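# Stand the loose plate upright in the dish rack

## Task

Take the plate lying flat on the counter and set it upright in a free slot of the dish rack, with its bottom edge resting between the rack's two inner long wires. The plates already in the rack must still stand upright in their slots, and the rack, which is not fixed down, must finish resting on all four of its feet. The attempt fails if the plate is ever dropped, knocked, or allowed to slip through the fingers so that its bottom edge sinks by more than a few millimetres in total. That tally resets only when the plate is picked up again after it has come to rest with nothing of the robot touching it.

## Robot and tools

Robot: two arms, left_arm and right_arm, each ending in a five-finger hand (the left hand mirrors the right). Base positions in the scene frame: left_arm (+0.028, +0.277, +0.028) m, right_arm (+0.056, -0.302, +0.032) m, both turned very slightly about z. A post stands behind the arms. Cameras: cam_high and cam_low (504x504), cam_left_wrist and cam_right_wrist (672x504).

Frames. Scene frame: origin at table-top height halfway between the nominal bases, +z up, +x out over the table, left_arm toward +y. Reported hand poses are in each arm's own base frame. Pose offsets in commands are along the axes of that arm's current Hand target. Hand point: a spot 0.05 m in front of the palm and 0.15 m out from the wrist flange. Its +z runs along the straight fingers, +y points out of the palm, +x runs across the palm away from the thumb on the right hand and toward the thumb on the left. Straight fingertips reach 0.06-0.07 m past the point along +z, with finger centre lines 0.06 m behind it along -y. A wrist bracket on the little-finger side can strike things.

execute_actions(actions, cameras). actions is a list of actions; each action is a table of 1 to 15 rows, one row per 1/30 s step; if fewer than 15 rows, the last row is held. Every row has 28 numbers in [-1, 1], always for both arms: left dx, dy, dz, rx, ry, rz, then left little, ring, middle, index, thumb_bend, thumb_turn, force_limit, speed, then the same 14 for the right arm. The six pose numbers are an offset, not a pose: measured from the Hand target at the start of that action (every row from that same start, not from the previous row), along the Hand target's axes; 1.0 equals 0.6 m of travel or 180 degrees; rx, ry, rz form one rotation vector. Repeating an offset in a new action moves further. Six zeros ask nothing new, though execute_actions then re-requests the Hand target. The six finger numbers are absolute targets: -1 open/straight, +1 curled; thumb_turn -1 beside the palm, +1 opposite the fingers. force_limit maps -1..+1 to roughly 0..10 N at the fingertip (0..15 N for the two thumb motors). speed rises linearly from nearly zero at -1 to full at +0.48 and stays full up to +1; full travel takes 0.49 s. No value means keep: to leave a hand alone, resend the eight hand numbers of its last executed row (before any, use hand_measured plus hand_force_limit and hand_speed). cameras: list of names, ["all"], or []; images come by default only with an empty actions list.

move(target, speed, blend, blocking, cameras). target is one 28-number row or up to 15 rows, same layout. All rows are offsets from the Hand targets at the move's start, not chained. Hands travel in straight lines, all arriving together, capped at 10 s total. speed: m/s, 0.002-4.3, default 0.25 (turns at twice that in rad/s), one value or one per target. blend: corner rounding in m, 0 means stop at each target. blocking=false returns after about 0.5 s while motion continues. Moves do not avoid obstacles or the other arm. The extra move: line reports done, off_target, moving, held or fault, plus limits=paced (pose clipped) or limits=held (steps withheld).

wait(seconds 0-3600) lets time pass with no new commands. stop brakes a running move. zoom_image(camera, region [x0,y0,x1,y1] in pixels, at most 504 each way) enlarges part of the latest image. show_instructions shows reference pages. finished_scene(scene=1) ends the scene irreversibly.

Results: end_effector_position (m) and end_effector_quat_wxyz in the base frame; Hand target (the last commanded pose after clipping, base for the next offset); joint positions, velocities and torques; per hand hand_measured, hand_stopped_by (moving, target, force, stalled, fault), hand_load_n (positive when pushed open), hand_force_limit, hand_speed; possibly MOTOR HOT or FAULT lines. The hand often rests 1-3 cm (up to 5) short or low of the command; send the missing amount as a further offset. Orientation commands are clipped to 40 degrees from the measured orientation each step.

Gripping: with the thumb fully turned in, the hand encloses objects about 0.035-0.065 m thick; thumb tip against index pad can pinch light items. A plate rim is thin, so pinch firmly. Raise force_limit and send a more-closed target to squeeze harder; send a more-open target to loosen. Close slowly (speed -0.94 or lower) for gentle grips. A locked finger will not follow a slipping object; watch hand_load_n for lost grip.

Avoid: letting the plate slip or drop even a few millimetres, bumping the rack off its feet or toppling the standing plates, pushing anything off the table, fast contact, driving past contact, arm-to-arm or hand-to-hand contact, and long stretched holds that overheat motors (at 100 °C an arm goes limp for 30-60 s). Loose objects may occasionally be nudged by outside pushes.

Each tool is called after "Request:" as name([rows], argument=value, ...), one row to a line, values as JSON.

Reference images:

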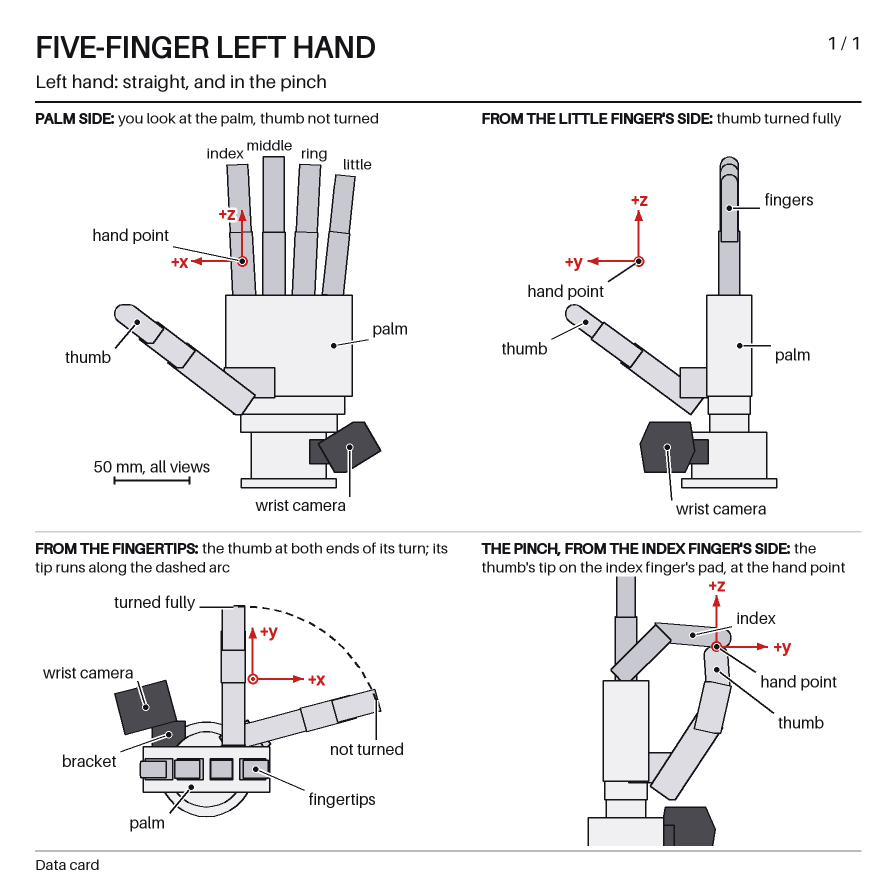

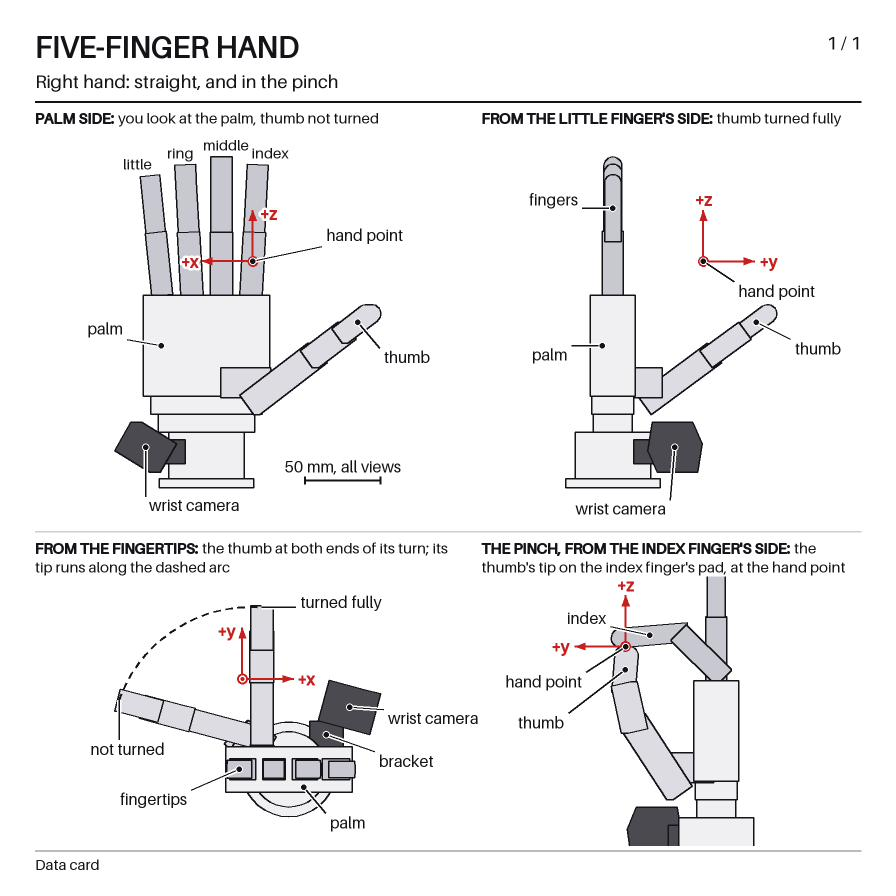

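## Session

Request:
execute_actions(actions=[])

Scene clock: 0.00 s.
left_arm: end_effector_position=(+0.8554, -0.0744, +0.2388) hand_measured=(-1.000, -1.000, -1.000, -1.000, -1.000, -1.000) hand_load_n=(+0.0, +0.0, +0.0, +0.0, +0.0, +0.0) hand_stopped_by=(target, target, target, target, target, target) hand_force_limit=0.00 hand_speed=-0.80 end_effector_quat_wxyz=(-0.223, +0.774, -0.170, +0.568) | right_arm: end_effector_position=(+0.7434, +0.1055, +0.1734) hand_measured=(-1.000, -1.000, -1.000, -1.000, -1.000, -1.000) hand_load_n=(+0.0, +0.0, +0.0, +0.0, +0.0, +0.0) hand_stopped_by=(target, target, target, target, target, target) hand_force_limit=0.00 hand_speed=-0.80 end_effector_quat_wxyz=(+0.496, -0.165, +0.698, -0.489)
Joint positions: left_arm=[-0.056 1.977 1.614 0.098 -0.207 -1.037] | right_arm=[0.279 1.897 1.182 0.672 0.825 0.592]
Joint velocities: within noise
Joint torques (N m): no reading
Heat: left arm: hottest waist 34 °C; right arm: hottest waist 39 °C.
Hand target: left_arm +0.8603, -0.0746, +0.2698; -0.226, +0.760, -0.163, +0.587 | right_arm +0.7491, +0.1072, +0.1889; +0.507, -0.156, +0.693, -0.489

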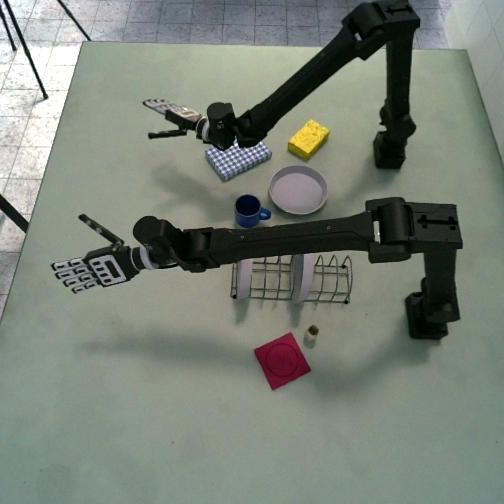

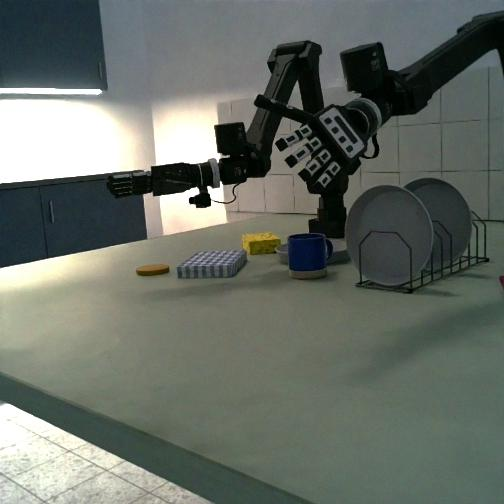

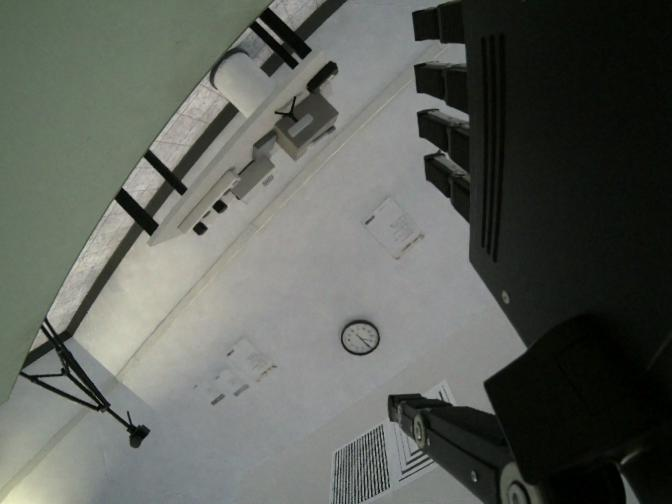

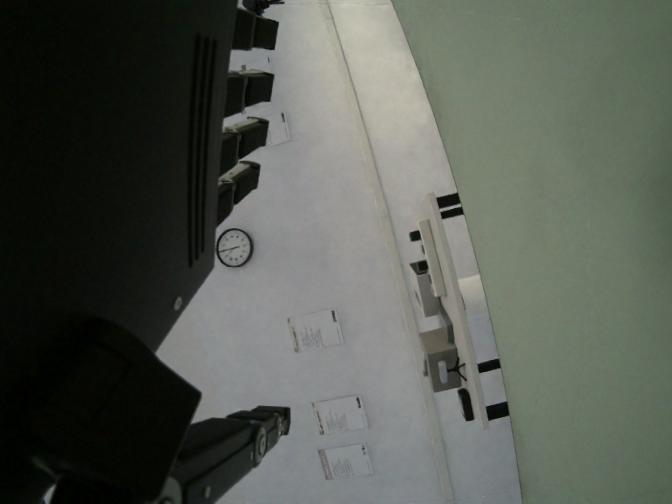

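Request:
zoom_image(camera="cam_high", region=[200, 140, 400, 340])

Request:
zoom_image(camera="cam_low", region=[220, 160, 500, 300])

Scaled by 2.520 from the camera's image (finer frame: 720x720).

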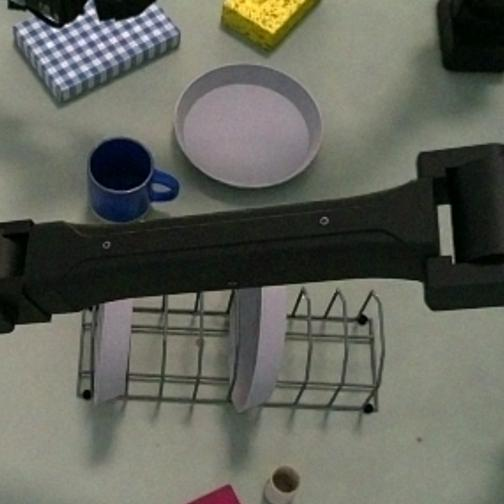

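Scaled by 1.800 from the camera's image (finer frame: 720x720).

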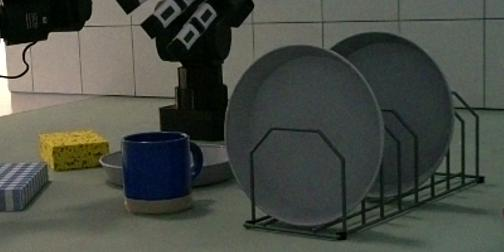

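Request:
zoom_image(camera="cam_low", region=[260, 220, 360, 290])

Request:
zoom_image(camera="cam_low", region=[340, 170, 500, 300])

Request:
zoom_image(camera="cam_high", region=[260, 155, 340, 225])

Request:
zoom_image(camera="cam_high", region=[220, 240, 360, 310])

Scaled by 5.040 from the camera's image (finer frame: 720x720).

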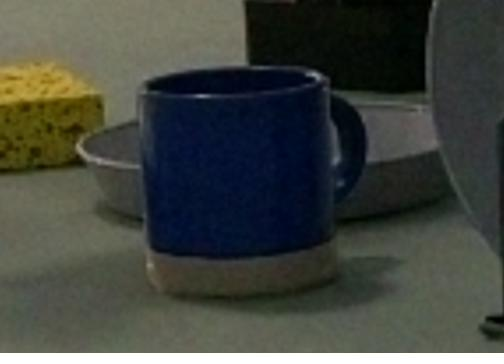

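Scaled by 3.150 from the camera's image (finer frame: 720x720).

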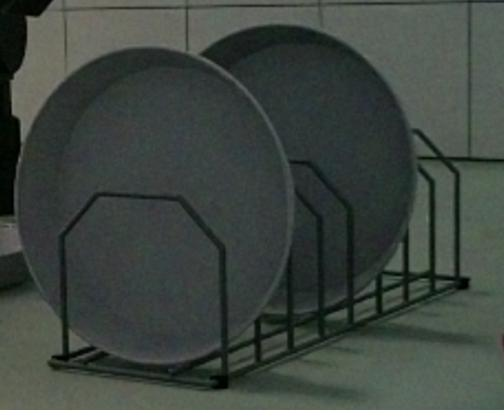

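Scaled by 6.300 from the camera's image (finer frame: 720x720).

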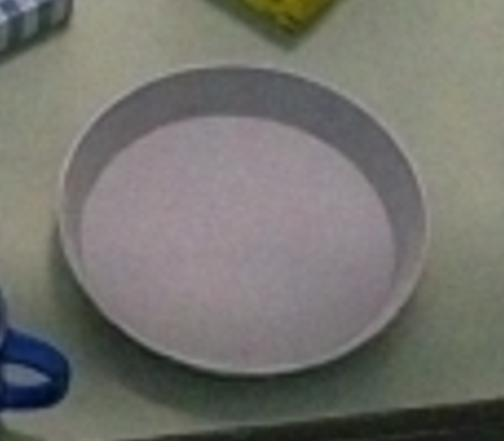

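Scaled by 3.600 from the camera's image (finer frame: 720x720).

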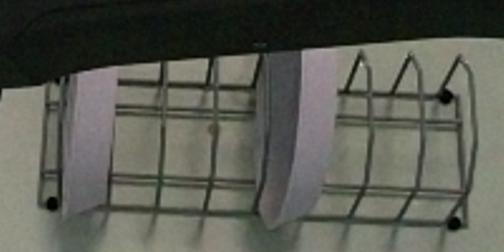

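Request:
move(target=[-0.3487,-0.4917,-0.3465,0,0,0,-1,-1,-1,-1,-1,-1,0,-0.8,0,0,0,0,0,0,-1,-1,-1,-1,-1,-1,0,-0.8], cameras=["cam_high","cam_low"])

Scene clock: 337.23 s.
left_arm: end_effector_position=(+0.6056, +0.2499, +0.2851) hand_measured=(-1.000, -1.000, -1.000, -1.000, -1.000, -1.000) hand_load_n=(+0.0, +0.0, +0.0, +0.0, +0.0, +0.0) hand_stopped_by=(target, target, target, target, target, target) hand_force_limit=0.00 hand_speed=-0.80 end_effector_quat_wxyz=(-0.216, +0.768, -0.159, +0.582) | right_arm: end_effector_position=(+0.7434, +0.1055, +0.1734) hand_measured=(-1.000, -1.000, -1.000, -1.000, -1.000, -1.000) hand_load_n=(-0.5, +0.0, +0.0, +0.0, +0.0, +0.0) hand_stopped_by=(target, target, target, target, target, target) hand_force_limit=0.00 hand_speed=-0.80 end_effector_quat_wxyz=(+0.496, -0.165, +0.698, -0.489)
Joint positions: left_arm=[0.614 1.547 1.125 0.166 0.449 -0.898] | right_arm=[0.279 1.897 1.182 0.672 0.825 0.592]
Joint torques (N m): left_arm=[1.08 -13.8 7.9 1.52 0.23 0.04] | right_arm=[-1.14 -15.5 7.92 1.95 0.11 -0.08]
Heat: left arm: hottest elbow 47 °C; right arm: hottest elbow 45 °C.
Hand target: left_arm +0.6003, +0.2504, +0.3000; -0.226, +0.760, -0.163, +0.587 | right_arm +0.7491, +0.1072, +0.1889; +0.507, -0.156, +0.693, -0.489
Off the commanded pose: left_arm 0.016 m, 2 deg | right_arm 0.017 m, 2 deg.
move: off_target (left_arm)

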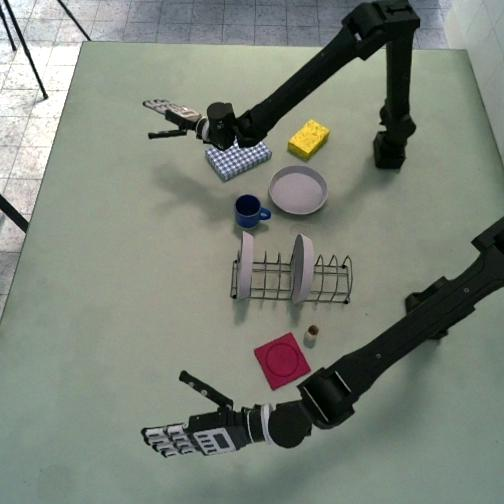

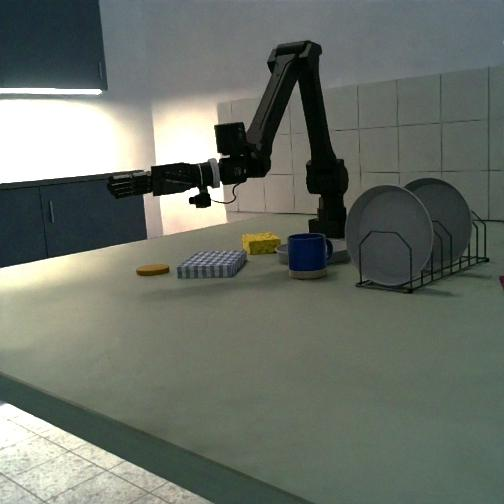

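Request:
zoom_image(camera="cam_high", region=[220, 150, 370, 320])

Request:
zoom_image(camera="cam_high", region=[225, 225, 365, 315])

Scaled by 2.965 from the camera's image (finer frame: 720x720).

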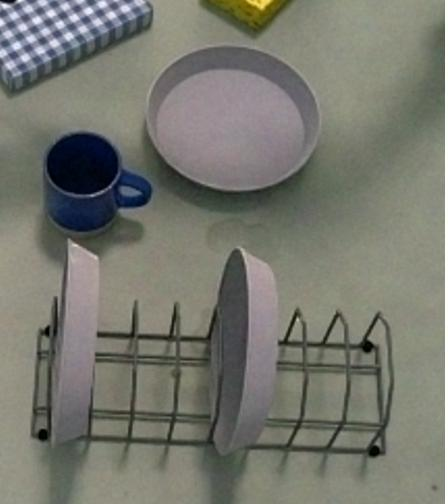

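Scaled by 3.600 from the camera's image (finer frame: 720x720).

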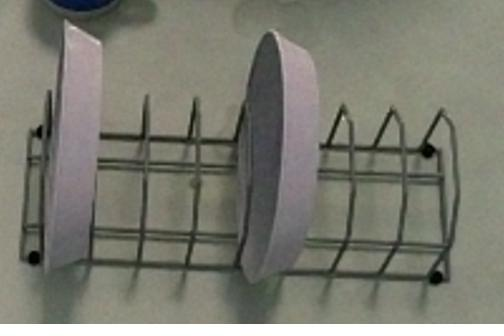

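Request:
move([
  [0.2917,0.239,-0.4272,-0.0894,0.0885,0.188,-1,-1,-1,-1,-1,-1,0,-0.8,0.511,-0.5595,0.193,0.107,0.1626,0.0018,-1,-1,-1,-1,-1,-1,0,-0.8],
  [0.3345,0.9355,-0.6875,-0.1788,0.1771,0.3761,-1,-1,-1,-1,-1,-1,0,-0.8,0.511,-0.5595,0.193,0.107,0.1626,0.0018,-1,-1,-1,-1,-1,-1,0,-0.8],
], cameras=["all"], blend=[0.05,0])

Scene clock: 505.57 s.
left_arm: end_effector_position=(+0.2570, -0.3701, +0.2159) hand_measured=(-1.000, -1.000, -1.000, -1.000, -1.000, -1.000) hand_load_n=(+0.0, +0.0, +0.0, +0.0, +0.0, +0.0) hand_stopped_by=(target, target, target, target, target, target) hand_force_limit=0.00 hand_speed=-0.80 end_effector_quat_wxyz=(+0.250, -0.404, +0.759, -0.444) | right_arm: end_effector_position=(+0.6122, -0.3227, +0.2625) hand_measured=(-1.000, -1.000, -1.000, -1.000, -1.000, -1.000) hand_load_n=(+0.0, +0.0, +0.0, +0.0, +0.0, +0.0) hand_stopped_by=(target, target, target, target, target, target) hand_force_limit=0.00 hand_speed=-0.80 end_effector_quat_wxyz=(+0.318, +0.045, +0.722, -0.613)
Joint positions: left_arm=[-1.05 1.001 0.778 -0.331 -0.418 -0.222] | right_arm=[-0.338 1.618 1.088 0.462 0.815 0.592]
Joint torques (N m): left_arm=[-0.32 -4.07 12.05 2.37 -0.2 0.08] | right_arm=[-1.61 -13.63 10.97 1.39 0.03 -0.08]
Heat: left arm: hottest elbow 45 °C; right arm: hottest elbow 46 °C.
Hand target: left_arm +0.2634, -0.3897, +0.2505; +0.252, -0.396, +0.745, -0.474 | right_arm +0.6196, -0.3301, +0.2997; +0.336, +0.060, +0.708, -0.619
Off the commanded pose: left_arm 0.040 m, 4 deg | right_arm 0.039 m, 3 deg.
move: off_target (left_arm, right_arm)

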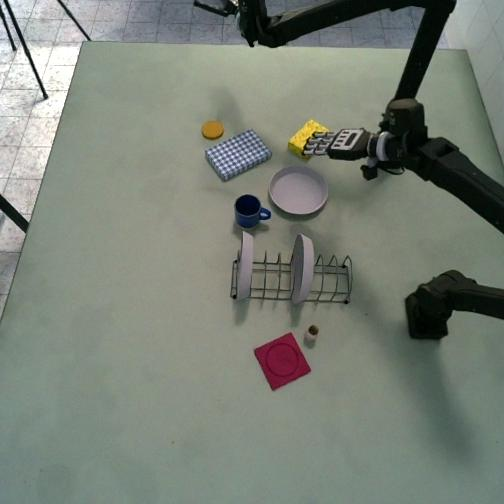

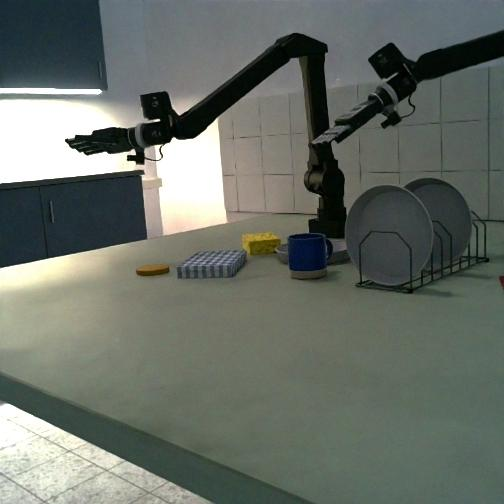

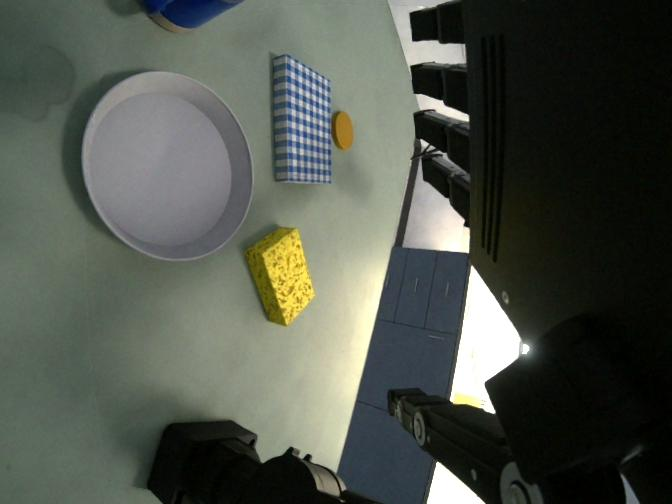

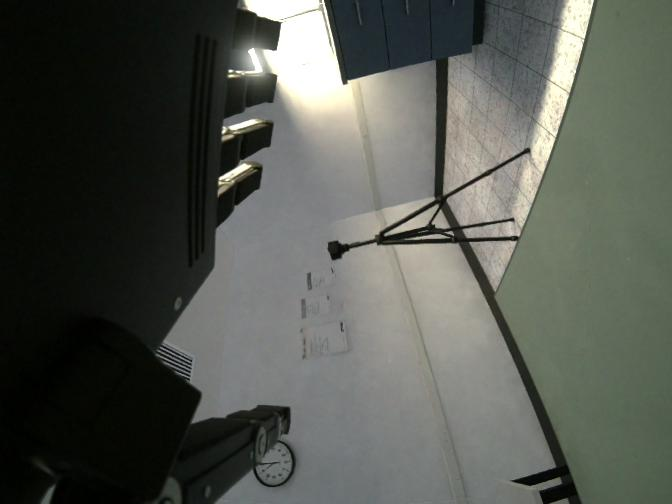

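Request:
move(target=[0.1248,0.148,0.138,0,0,0,0.15,0.15,0.15,0.15,-0.5,1,-0.4,0,0,0,0,0,0,0,-1,-1,-1,-1,-1,-1,0,-0.8], cameras=["all"], speed=0.15)

Scene clock: 572.77 s.
left_arm: end_effector_position=(+0.2562, -0.4631, +0.1297) hand_measured=(+0.150, +0.150, +0.150, +0.150, -0.500, +1.000) hand_load_n=(+0.0, +0.0, +0.0, +0.0, +0.0, +0.0) hand_stopped_by=(target, target, target, target, target, target) hand_force_limit=-0.40 hand_speed=0.00 end_effector_quat_wxyz=(+0.257, -0.397, +0.750, -0.463) | right_arm: end_effector_position=(+0.6122, -0.3227, +0.2625) hand_measured=(-1.000, -1.000, -1.000, -1.000, -1.000, -1.000) hand_load_n=(+0.0, +0.0, +0.0, +0.0, +0.0, +0.0) hand_stopped_by=(target, target, target, target, target, target) hand_force_limit=0.00 hand_speed=-0.80 end_effector_quat_wxyz=(+0.318, +0.045, +0.722, -0.613)
Joint positions: left_arm=[-1.176 1.344 0.77 0.038 -0.53 -0.271] | right_arm=[-0.338 1.618 1.088 0.462 0.815 0.592]
Joint torques (N m): left_arm=[-0.5 -7.47 7.69 2.35 -0.22 -0.12] | right_arm=[-1.67 -13.63 10.96 1.39 0.04 -0.08]
Heat: left arm: hottest elbow 52 °C; right arm: hottest elbow 52 °C.
Hand target: left_arm +0.2526, -0.4728, +0.1351; +0.252, -0.396, +0.745, -0.474 | right_arm +0.6196, -0.3301, +0.2997; +0.336, +0.060, +0.708, -0.619
Off the commanded pose: left_arm 0.012 m, 2 deg | right_arm 0.039 m, 3 deg.
move: off_target (left_arm)

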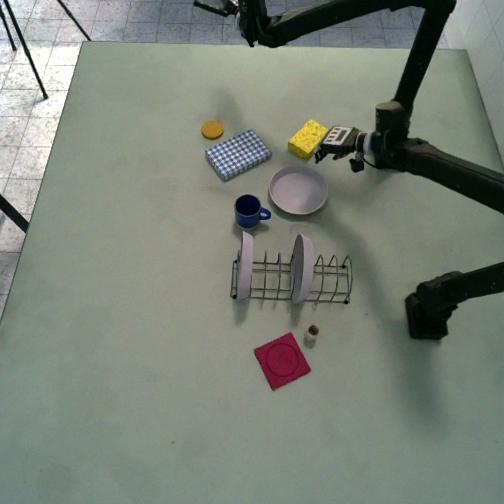

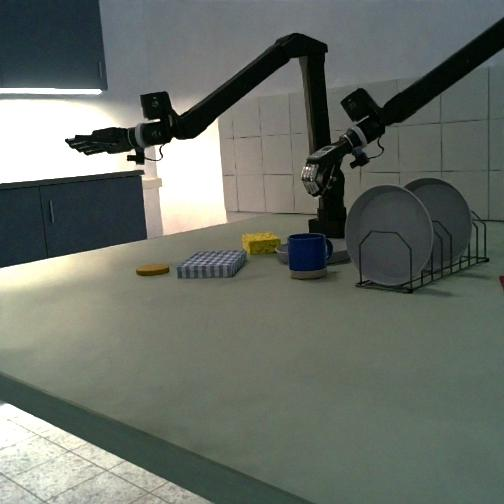

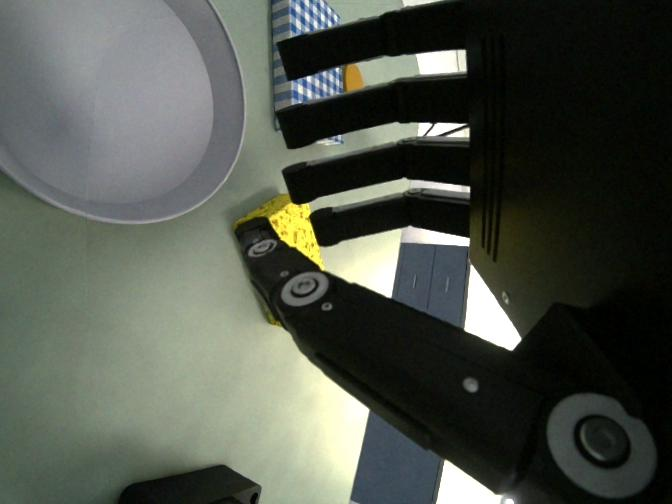

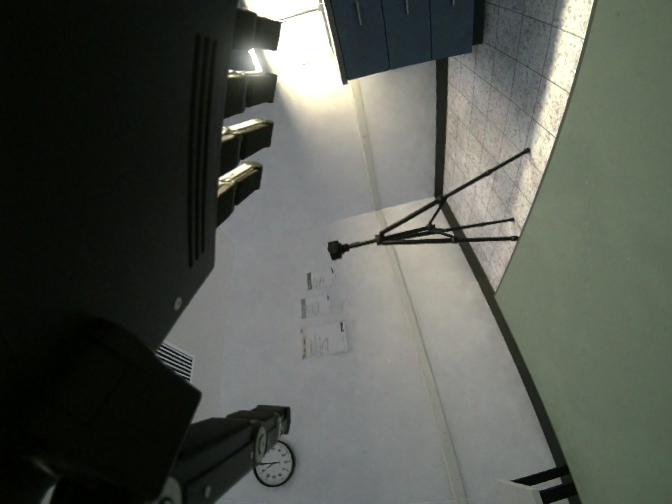

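Request:
move(target=[-0.039,0.128,-0.0173,0,0,0,0.15,0.15,0.15,0.15,-0.5,1,-0.4,0,0,0,0,0,0,0,-1,-1,-1,-1,-1,-1,0,-0.8], cameras=["cam_high","cam_left_wrist","cam_low"], speed=0.1)

Request:
zoom_image(camera="cam_high", region=[250, 110, 430, 230])

Request:
zoom_image(camera="cam_low", region=[230, 120, 410, 300])

Scene clock: 593.93 s.
left_arm: end_effector_position=(+0.2359, -0.4226, +0.0689) hand_measured=(+0.150, +0.150, +0.150, +0.150, -0.500, +1.000) hand_load_n=(+0.0, +0.0, +0.0, +0.0, +0.0, -0.5) hand_stopped_by=(target, target, target, target, target, target) hand_force_limit=-0.40 hand_speed=0.00 end_effector_quat_wxyz=(+0.257, -0.398, +0.747, -0.466) | right_arm: end_effector_position=(+0.6122, -0.3227, +0.2625) hand_measured=(-1.000, -1.000, -1.000, -1.000, -1.000, -1.000) hand_load_n=(+0.0, +0.0, +0.0, +0.0, +0.0, +0.0) hand_stopped_by=(target, target, target, target, target, target) hand_force_limit=0.00 hand_speed=-0.80 end_effector_quat_wxyz=(+0.318, +0.045, +0.722, -0.613)
Joint positions: left_arm=[-1.186 1.354 0.57 0.254 -0.541 -0.278] | right_arm=[-0.338 1.618 1.088 0.462 0.815 0.592]
Joint torques (N m): left_arm=[-0.67 -6.12 6.38 2.44 -0.24 -0.12] | right_arm=[-1.61 -13.63 10.96 1.39 0.04 -0.08]
Heat: left arm: hottest elbow 50 °C; right arm: hottest elbow 53 °C.
Hand target: left_arm +0.2310, -0.4299, +0.0699; +0.252, -0.396, +0.745, -0.474 | right_arm +0.6196, -0.3301, +0.2997; +0.336, +0.060, +0.708, -0.619
Off the commanded pose: left_arm 0.009 m, 1 deg | right_arm 0.039 m, 3 deg.
move: done
Images, in order (width x height): cam_high 504x504, cam_low 504x504, cam_left_wrist 672x504.

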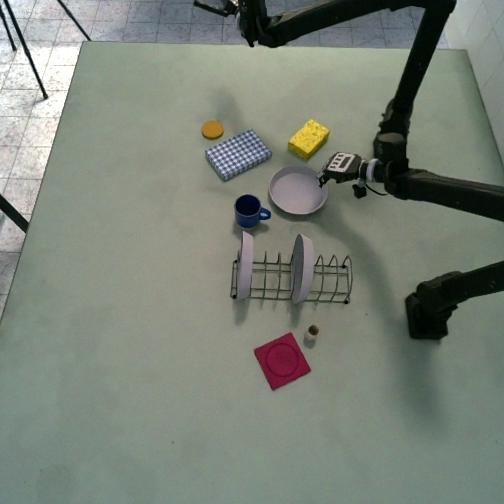

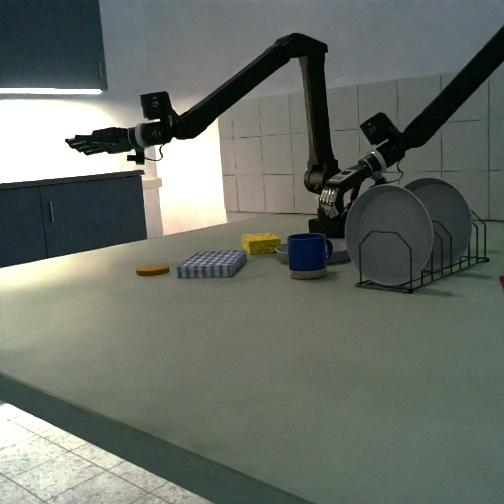

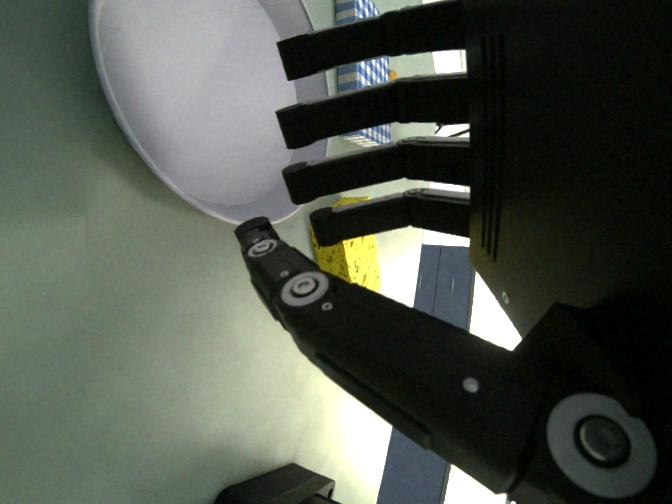

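Scaled by 2.800 from the camera's image (finer frame: 720x720).

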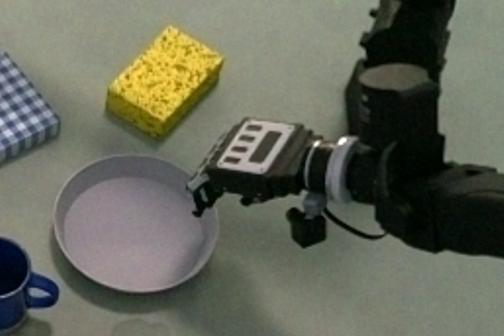

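Scaled by 2.800 from the camera's image (finer frame: 720x720).

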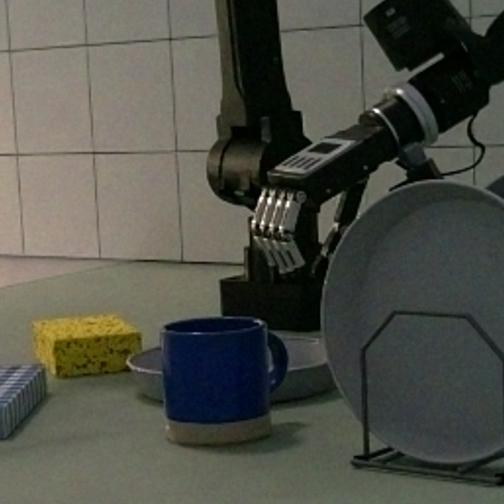

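Request:
zoom_image(camera="cam_high", region=[290, 135, 370, 215])

Scaled by 6.300 from the camera's image (finer frame: 720x720).

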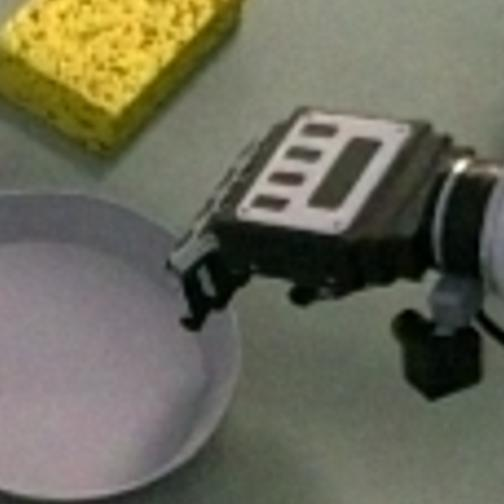

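Request:
move(target=[-0.0414,0.0405,0.0272,0,0,0,0.15,0.15,0.15,0.15,-0.5,1,-0.4,0,0,0,0,0,0,0,-1,-1,-1,-1,-1,-1,0,-0.8], cameras=["cam_high","cam_left_wrist","cam_low"], speed=0.08)

Request:
zoom_image(camera="cam_high", region=[260, 145, 360, 220])

Request:
zoom_image(camera="cam_low", region=[260, 180, 360, 280])

Scene clock: 707.67 s.
left_arm: end_effector_position=(+0.2415, -0.4128, +0.0413) hand_measured=(+0.150, +0.150, +0.150, +0.150, -0.500, +1.000) hand_load_n=(+0.0, +0.0, +0.0, +0.0, +0.0, +0.0) hand_stopped_by=(target, target, target, target, target, target) hand_force_limit=-0.40 hand_speed=0.00 end_effector_quat_wxyz=(+0.247, -0.395, +0.748, -0.473) | right_arm: end_effector_position=(+0.6122, -0.3227, +0.2625) hand_measured=(-1.000, -1.000, -1.000, -1.000, -1.000, -1.000) hand_load_n=(+0.0, +0.0, +0.0, +0.0, +0.0, +0.0) hand_stopped_by=(target, target, target, target, target, target) hand_force_limit=0.00 hand_speed=-0.80 end_effector_quat_wxyz=(+0.318, +0.045, +0.722, -0.613)
Joint positions: left_arm=[-1.147 1.415 0.513 0.393 -0.486 -0.26] | right_arm=[-0.338 1.618 1.088 0.462 0.815 0.592]
Joint torques (N m): left_arm=[1.73 -6.12 5.76 2.37 -0.04 0.1] | right_arm=[-1.61 -13.63 10.96 1.39 0.04 -0.08]
Heat: left arm: hottest elbow 43 °C; right arm: hottest elbow 56 °C.
Hand target: left_arm +0.2485, -0.4119, +0.0409; +0.252, -0.396, +0.745, -0.474 | right_arm +0.6196, -0.3301, +0.2997; +0.336, +0.060, +0.708, -0.619
Off the commanded pose: left_arm 0.007 m, 1 deg | right_arm 0.039 m, 3 deg.
move: done
Images, in order (width x height): cam_high 504x504, cam_low 504x504, cam_left_wrist 672x504.

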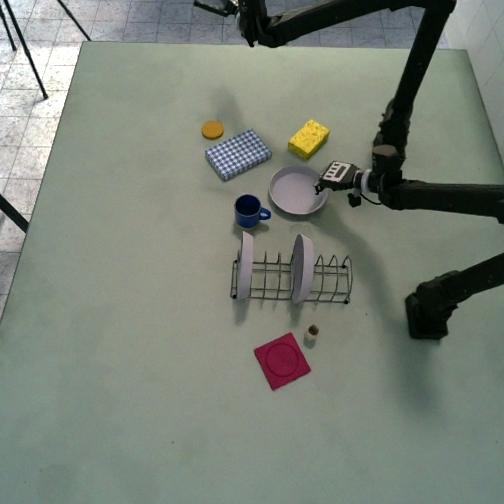

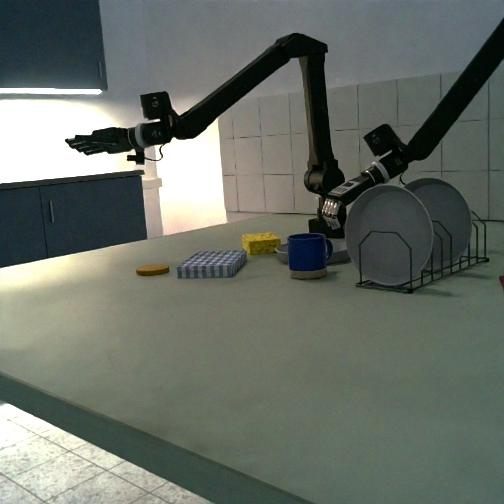

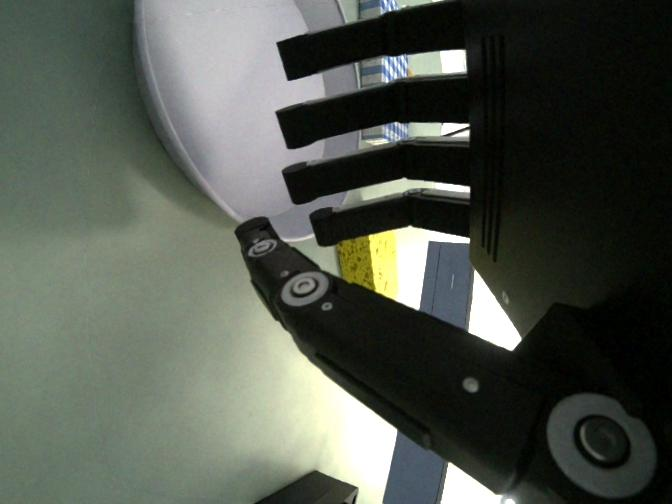

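Scaled by 5.040 from the camera's image (finer frame: 720x720).

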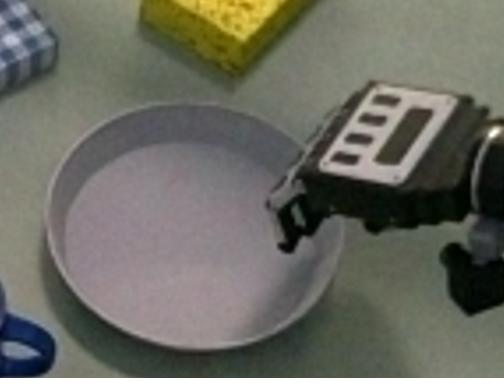

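Scaled by 5.040 from the camera's image (finer frame: 720x720).

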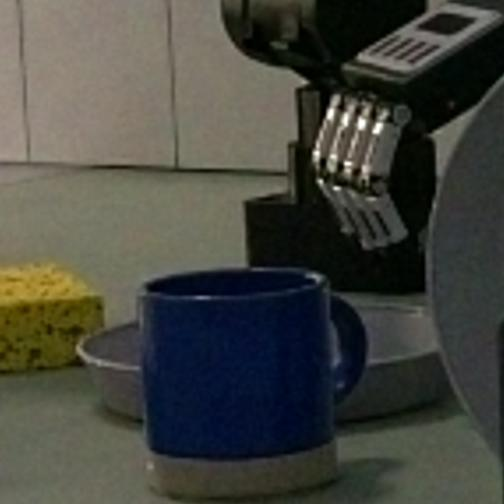

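Request:
move(target=[-0.0462,0.0167,0.0078,0,0,0,0.15,0.15,0.15,0.15,-0.8,1,-0.4,0,0,0,0,0,0,0,-1,-1,-1,-1,-1,-1,0,-0.8], cameras=["cam_high","cam_left_wrist","cam_low"], speed=0.08)

Request:
zoom_image(camera="cam_high", region=[260, 145, 360, 220])

Request:
zoom_image(camera="cam_low", region=[260, 180, 360, 280])

Scene clock: 737.70 s.
left_arm: end_effector_position=(+0.2570, -0.3908, +0.0305) hand_measured=(+0.150, +0.150, +0.150, +0.150, -0.800, +1.000) hand_load_n=(+0.0, +0.0, +0.0, +0.0, +0.0, +0.0) hand_stopped_by=(target, target, target, target, target, target) hand_force_limit=-0.40 hand_speed=0.00 end_effector_quat_wxyz=(+0.247, -0.395, +0.748, -0.473) | right_arm: end_effector_position=(+0.6122, -0.3227, +0.2625) hand_measured=(-1.000, -1.000, -1.000, -1.000, -1.000, -1.000) hand_load_n=(+0.0, +0.0, +0.0, +0.0, +0.0, +0.0) hand_stopped_by=(target, target, target, target, target, target) hand_force_limit=0.00 hand_speed=-0.80 end_effector_quat_wxyz=(+0.318, +0.045, +0.722, -0.613)
Joint positions: left_arm=[-1.073 1.421 0.467 0.463 -0.421 -0.221] | right_arm=[-0.338 1.618 1.088 0.462 0.815 0.592]
Joint torques (N m): left_arm=[1.73 -5.83 5.42 2.44 0.01 0.11] | right_arm=[-1.61 -13.63 10.96 1.39 0.03 -0.08]
Heat: left arm: hottest elbow 42 °C; right arm: hottest elbow 57 °C.
Hand target: left_arm +0.2639, -0.3889, +0.0297; +0.252, -0.396, +0.745, -0.474 | right_arm +0.6196, -0.3301, +0.2997; +0.336, +0.060, +0.708, -0.619
Off the commanded pose: left_arm 0.007 m, 1 deg | right_arm 0.039 m, 3 deg.
move: done
Images, in order (width x height): cam_high 504x504, cam_low 504x504, cam_left_wrist 672x504.

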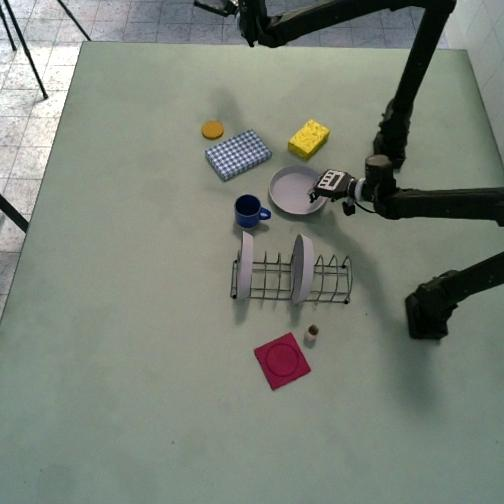

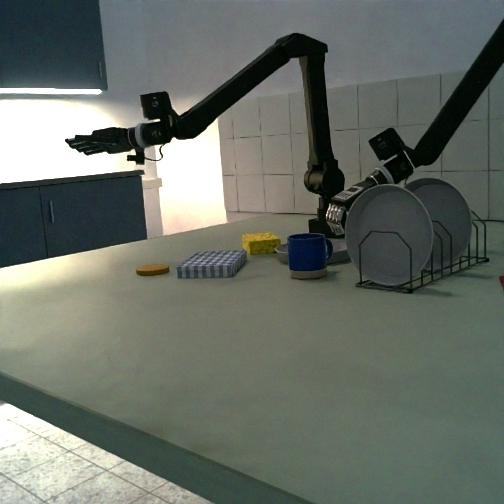

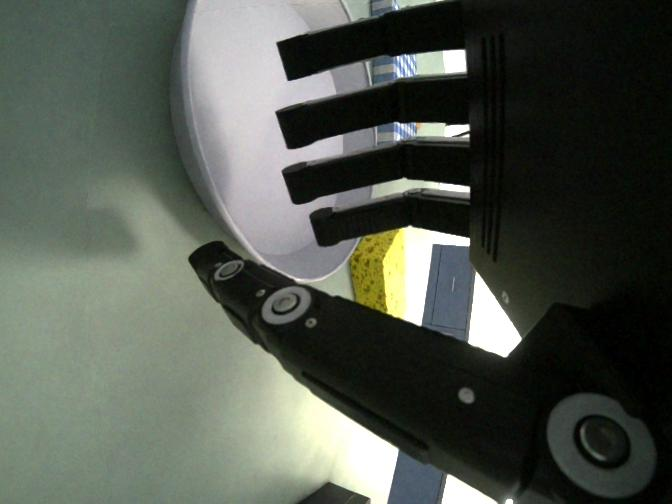

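Scaled by 5.040 from the camera's image (finer frame: 720x720).

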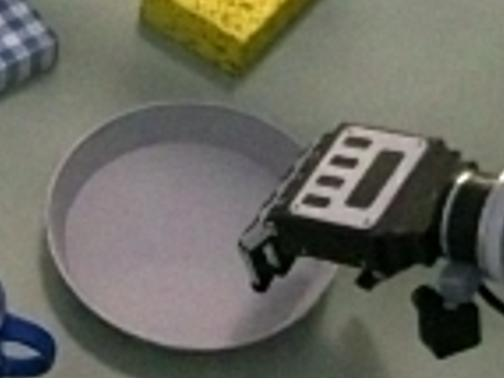

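Scaled by 5.040 from the camera's image (finer frame: 720x720).

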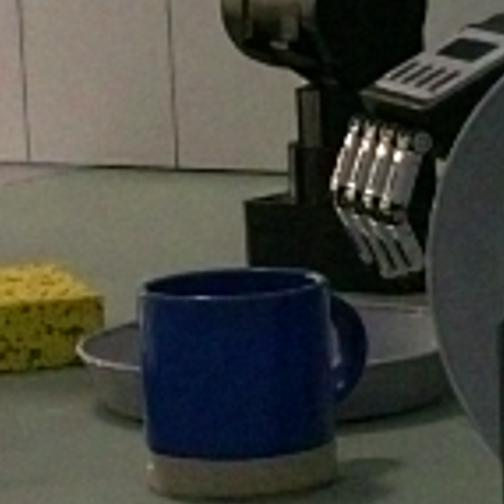

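Request:
move(target=[-0.0252,0.0403,0.019,0,0,0,0.15,0.15,0.15,0.15,-0.8,1,-0.4,0,0,0,0,0,0,0,-1,-1,-1,-1,-1,-1,0,-0.8], cameras=["cam_high","cam_left_wrist","cam_low"], speed=0.06)

Request:
zoom_image(camera="cam_high", region=[260, 145, 360, 220])

Request:
zoom_image(camera="cam_low", region=[260, 180, 360, 280])

Scene clock: 773.17 s.
left_arm: end_effector_position=(+0.2658, -0.3790, +0.0038) hand_measured=(+0.150, +0.150, +0.150, +0.150, -0.800, +1.000) hand_load_n=(+0.0, +0.0, +0.0, +0.0, +0.0, +0.0) hand_stopped_by=(target, target, target, target, target, target) hand_force_limit=-0.40 hand_speed=0.00 end_effector_quat_wxyz=(+0.247, -0.395, +0.748, -0.473) | right_arm: end_effector_position=(+0.6122, -0.3227, +0.2625) hand_measured=(-1.000, -1.000, -1.000, -1.000, -1.000, -1.000) hand_load_n=(+0.0, -0.5, +0.0, +0.0, -0.5, -0.5) hand_stopped_by=(target, target, target, target, target, target) hand_force_limit=0.00 hand_speed=-0.80 end_effector_quat_wxyz=(+0.318, +0.045, +0.722, -0.613)
Joint positions: left_arm=[-1.03 1.51 0.432 0.595 -0.382 -0.199] | right_arm=[-0.338 1.618 1.088 0.462 0.815 0.592]
Joint torques (N m): left_arm=[1.79 -6.24 4.67 2.59 0.01 0.09] | right_arm=[-1.61 -13.63 10.96 1.39 0.03 -0.08]
Heat: left arm: hottest elbow 41 °C; right arm: hottest elbow 57 °C.
Hand target: left_arm +0.2724, -0.3765, +0.0031; +0.252, -0.396, +0.745, -0.474 | right_arm +0.6196, -0.3301, +0.2997; +0.336, +0.060, +0.708, -0.619
Off the commanded pose: left_arm 0.007 m, 1 deg | right_arm 0.039 m, 3 deg.
move: done
Images, in order (width x height): cam_high 504x504, cam_low 504x504, cam_left_wrist 672x504.

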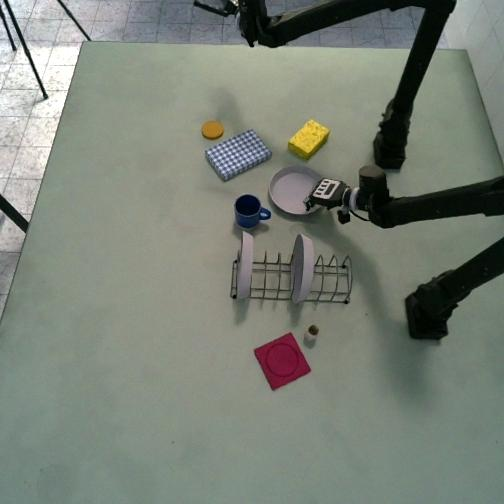

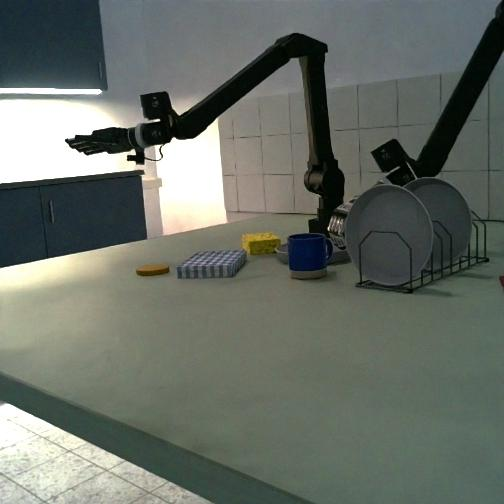

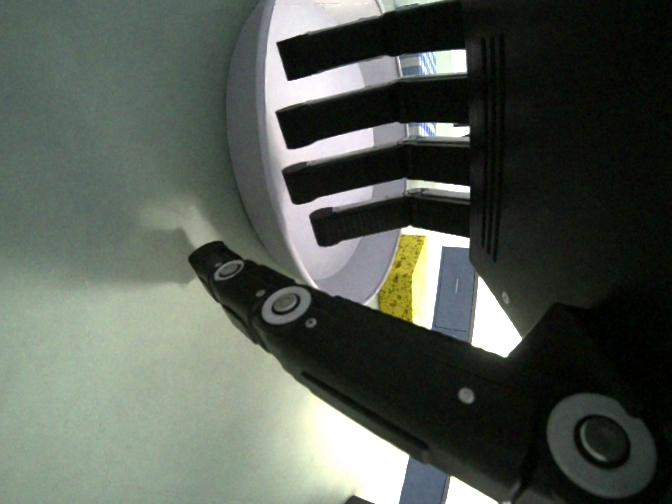

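Scaled by 5.040 from the camera's image (finer frame: 720x720).

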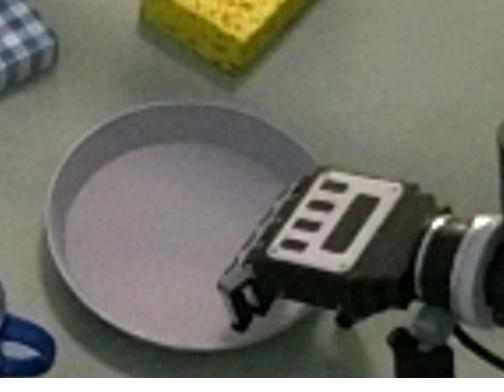

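Scaled by 5.040 from the camera's image (finer frame: 720x720).

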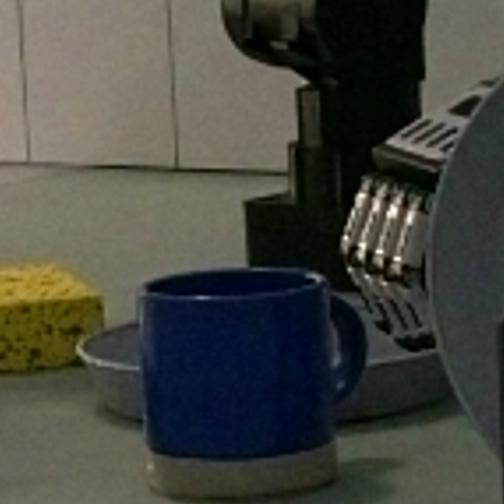

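Request:
move(target=[0,0.0178,0.0083,0,0,0,0.15,0.15,0.15,0.15,-0.55,1,-0.6,-0.3,0,0,0,0,0,0,-1,-1,-1,-1,-1,-1,0,-0.8], cameras=["cam_high","cam_left_wrist"], speed=0.04)

Request:
zoom_image(camera="cam_left_wrist", region=[150, 0, 450, 340])

Scene clock: 803.50 s.
left_arm: end_effector_position=(+0.2660, -0.3791, -0.0079) hand_measured=(+0.150, +0.150, +0.150, +0.150, -0.550, +1.000) hand_load_n=(+0.0, +0.0, +0.0, +0.0, +0.0, +0.0) hand_stopped_by=(target, target, target, target, target, target) hand_force_limit=-0.60 hand_speed=-0.30 end_effector_quat_wxyz=(+0.247, -0.395, +0.748, -0.473) | right_arm: end_effector_position=(+0.6122, -0.3227, +0.2625) hand_measured=(-1.000, -1.000, -1.000, -1.000, -1.000, -1.000) hand_load_n=(+0.0, +0.0, +0.0, +0.0, +0.0, +0.0) hand_stopped_by=(target, target, target, target, target, target) hand_force_limit=0.00 hand_speed=-0.80 end_effector_quat_wxyz=(+0.318, +0.045, +0.722, -0.613)
Joint positions: left_arm=[-1.03 1.558 0.426 0.649 -0.382 -0.199] | right_arm=[-0.338 1.618 1.088 0.462 0.815 0.592]
Joint torques (N m): left_arm=[1.79 -6.42 4.34 2.62 -0.01 0.07] | right_arm=[-1.61 -13.57 10.96 1.39 0.04 -0.08]
Heat: left arm: hottest elbow 40 °C; right arm: hottest elbow 58 °C.
Hand target: left_arm +0.2725, -0.3763, -0.0089; +0.252, -0.396, +0.745, -0.474 | right_arm +0.6196, -0.3301, +0.2997; +0.336, +0.060, +0.708, -0.619
Off the commanded pose: left_arm 0.007 m, 1 deg | right_arm 0.039 m, 3 deg.
move: done

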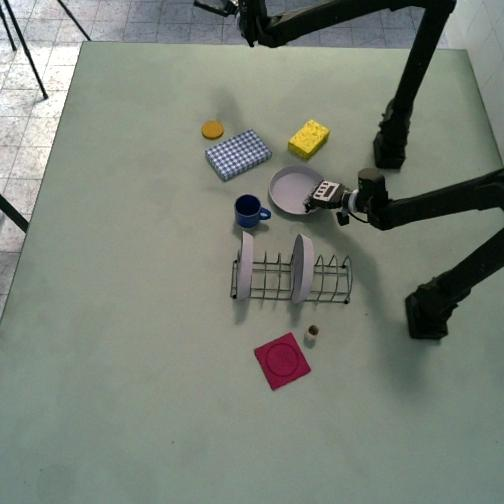

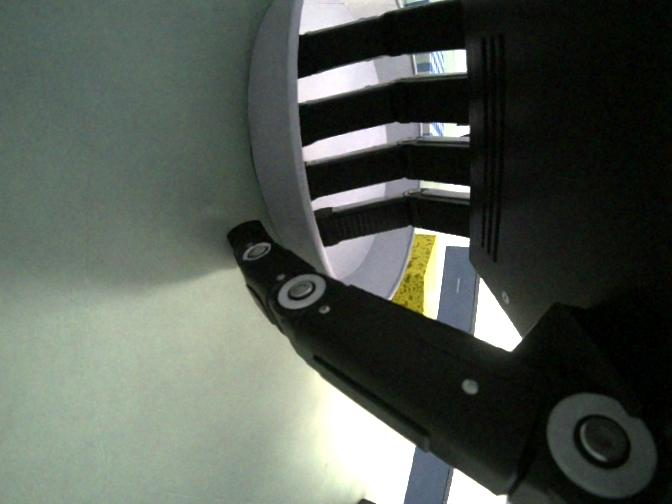

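Scaled by 1.482 from the camera's image (finer frame: 960x720).

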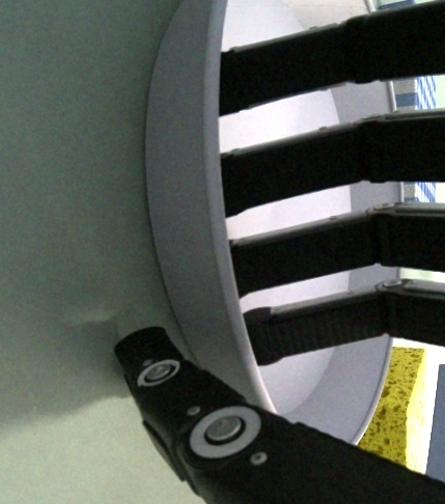

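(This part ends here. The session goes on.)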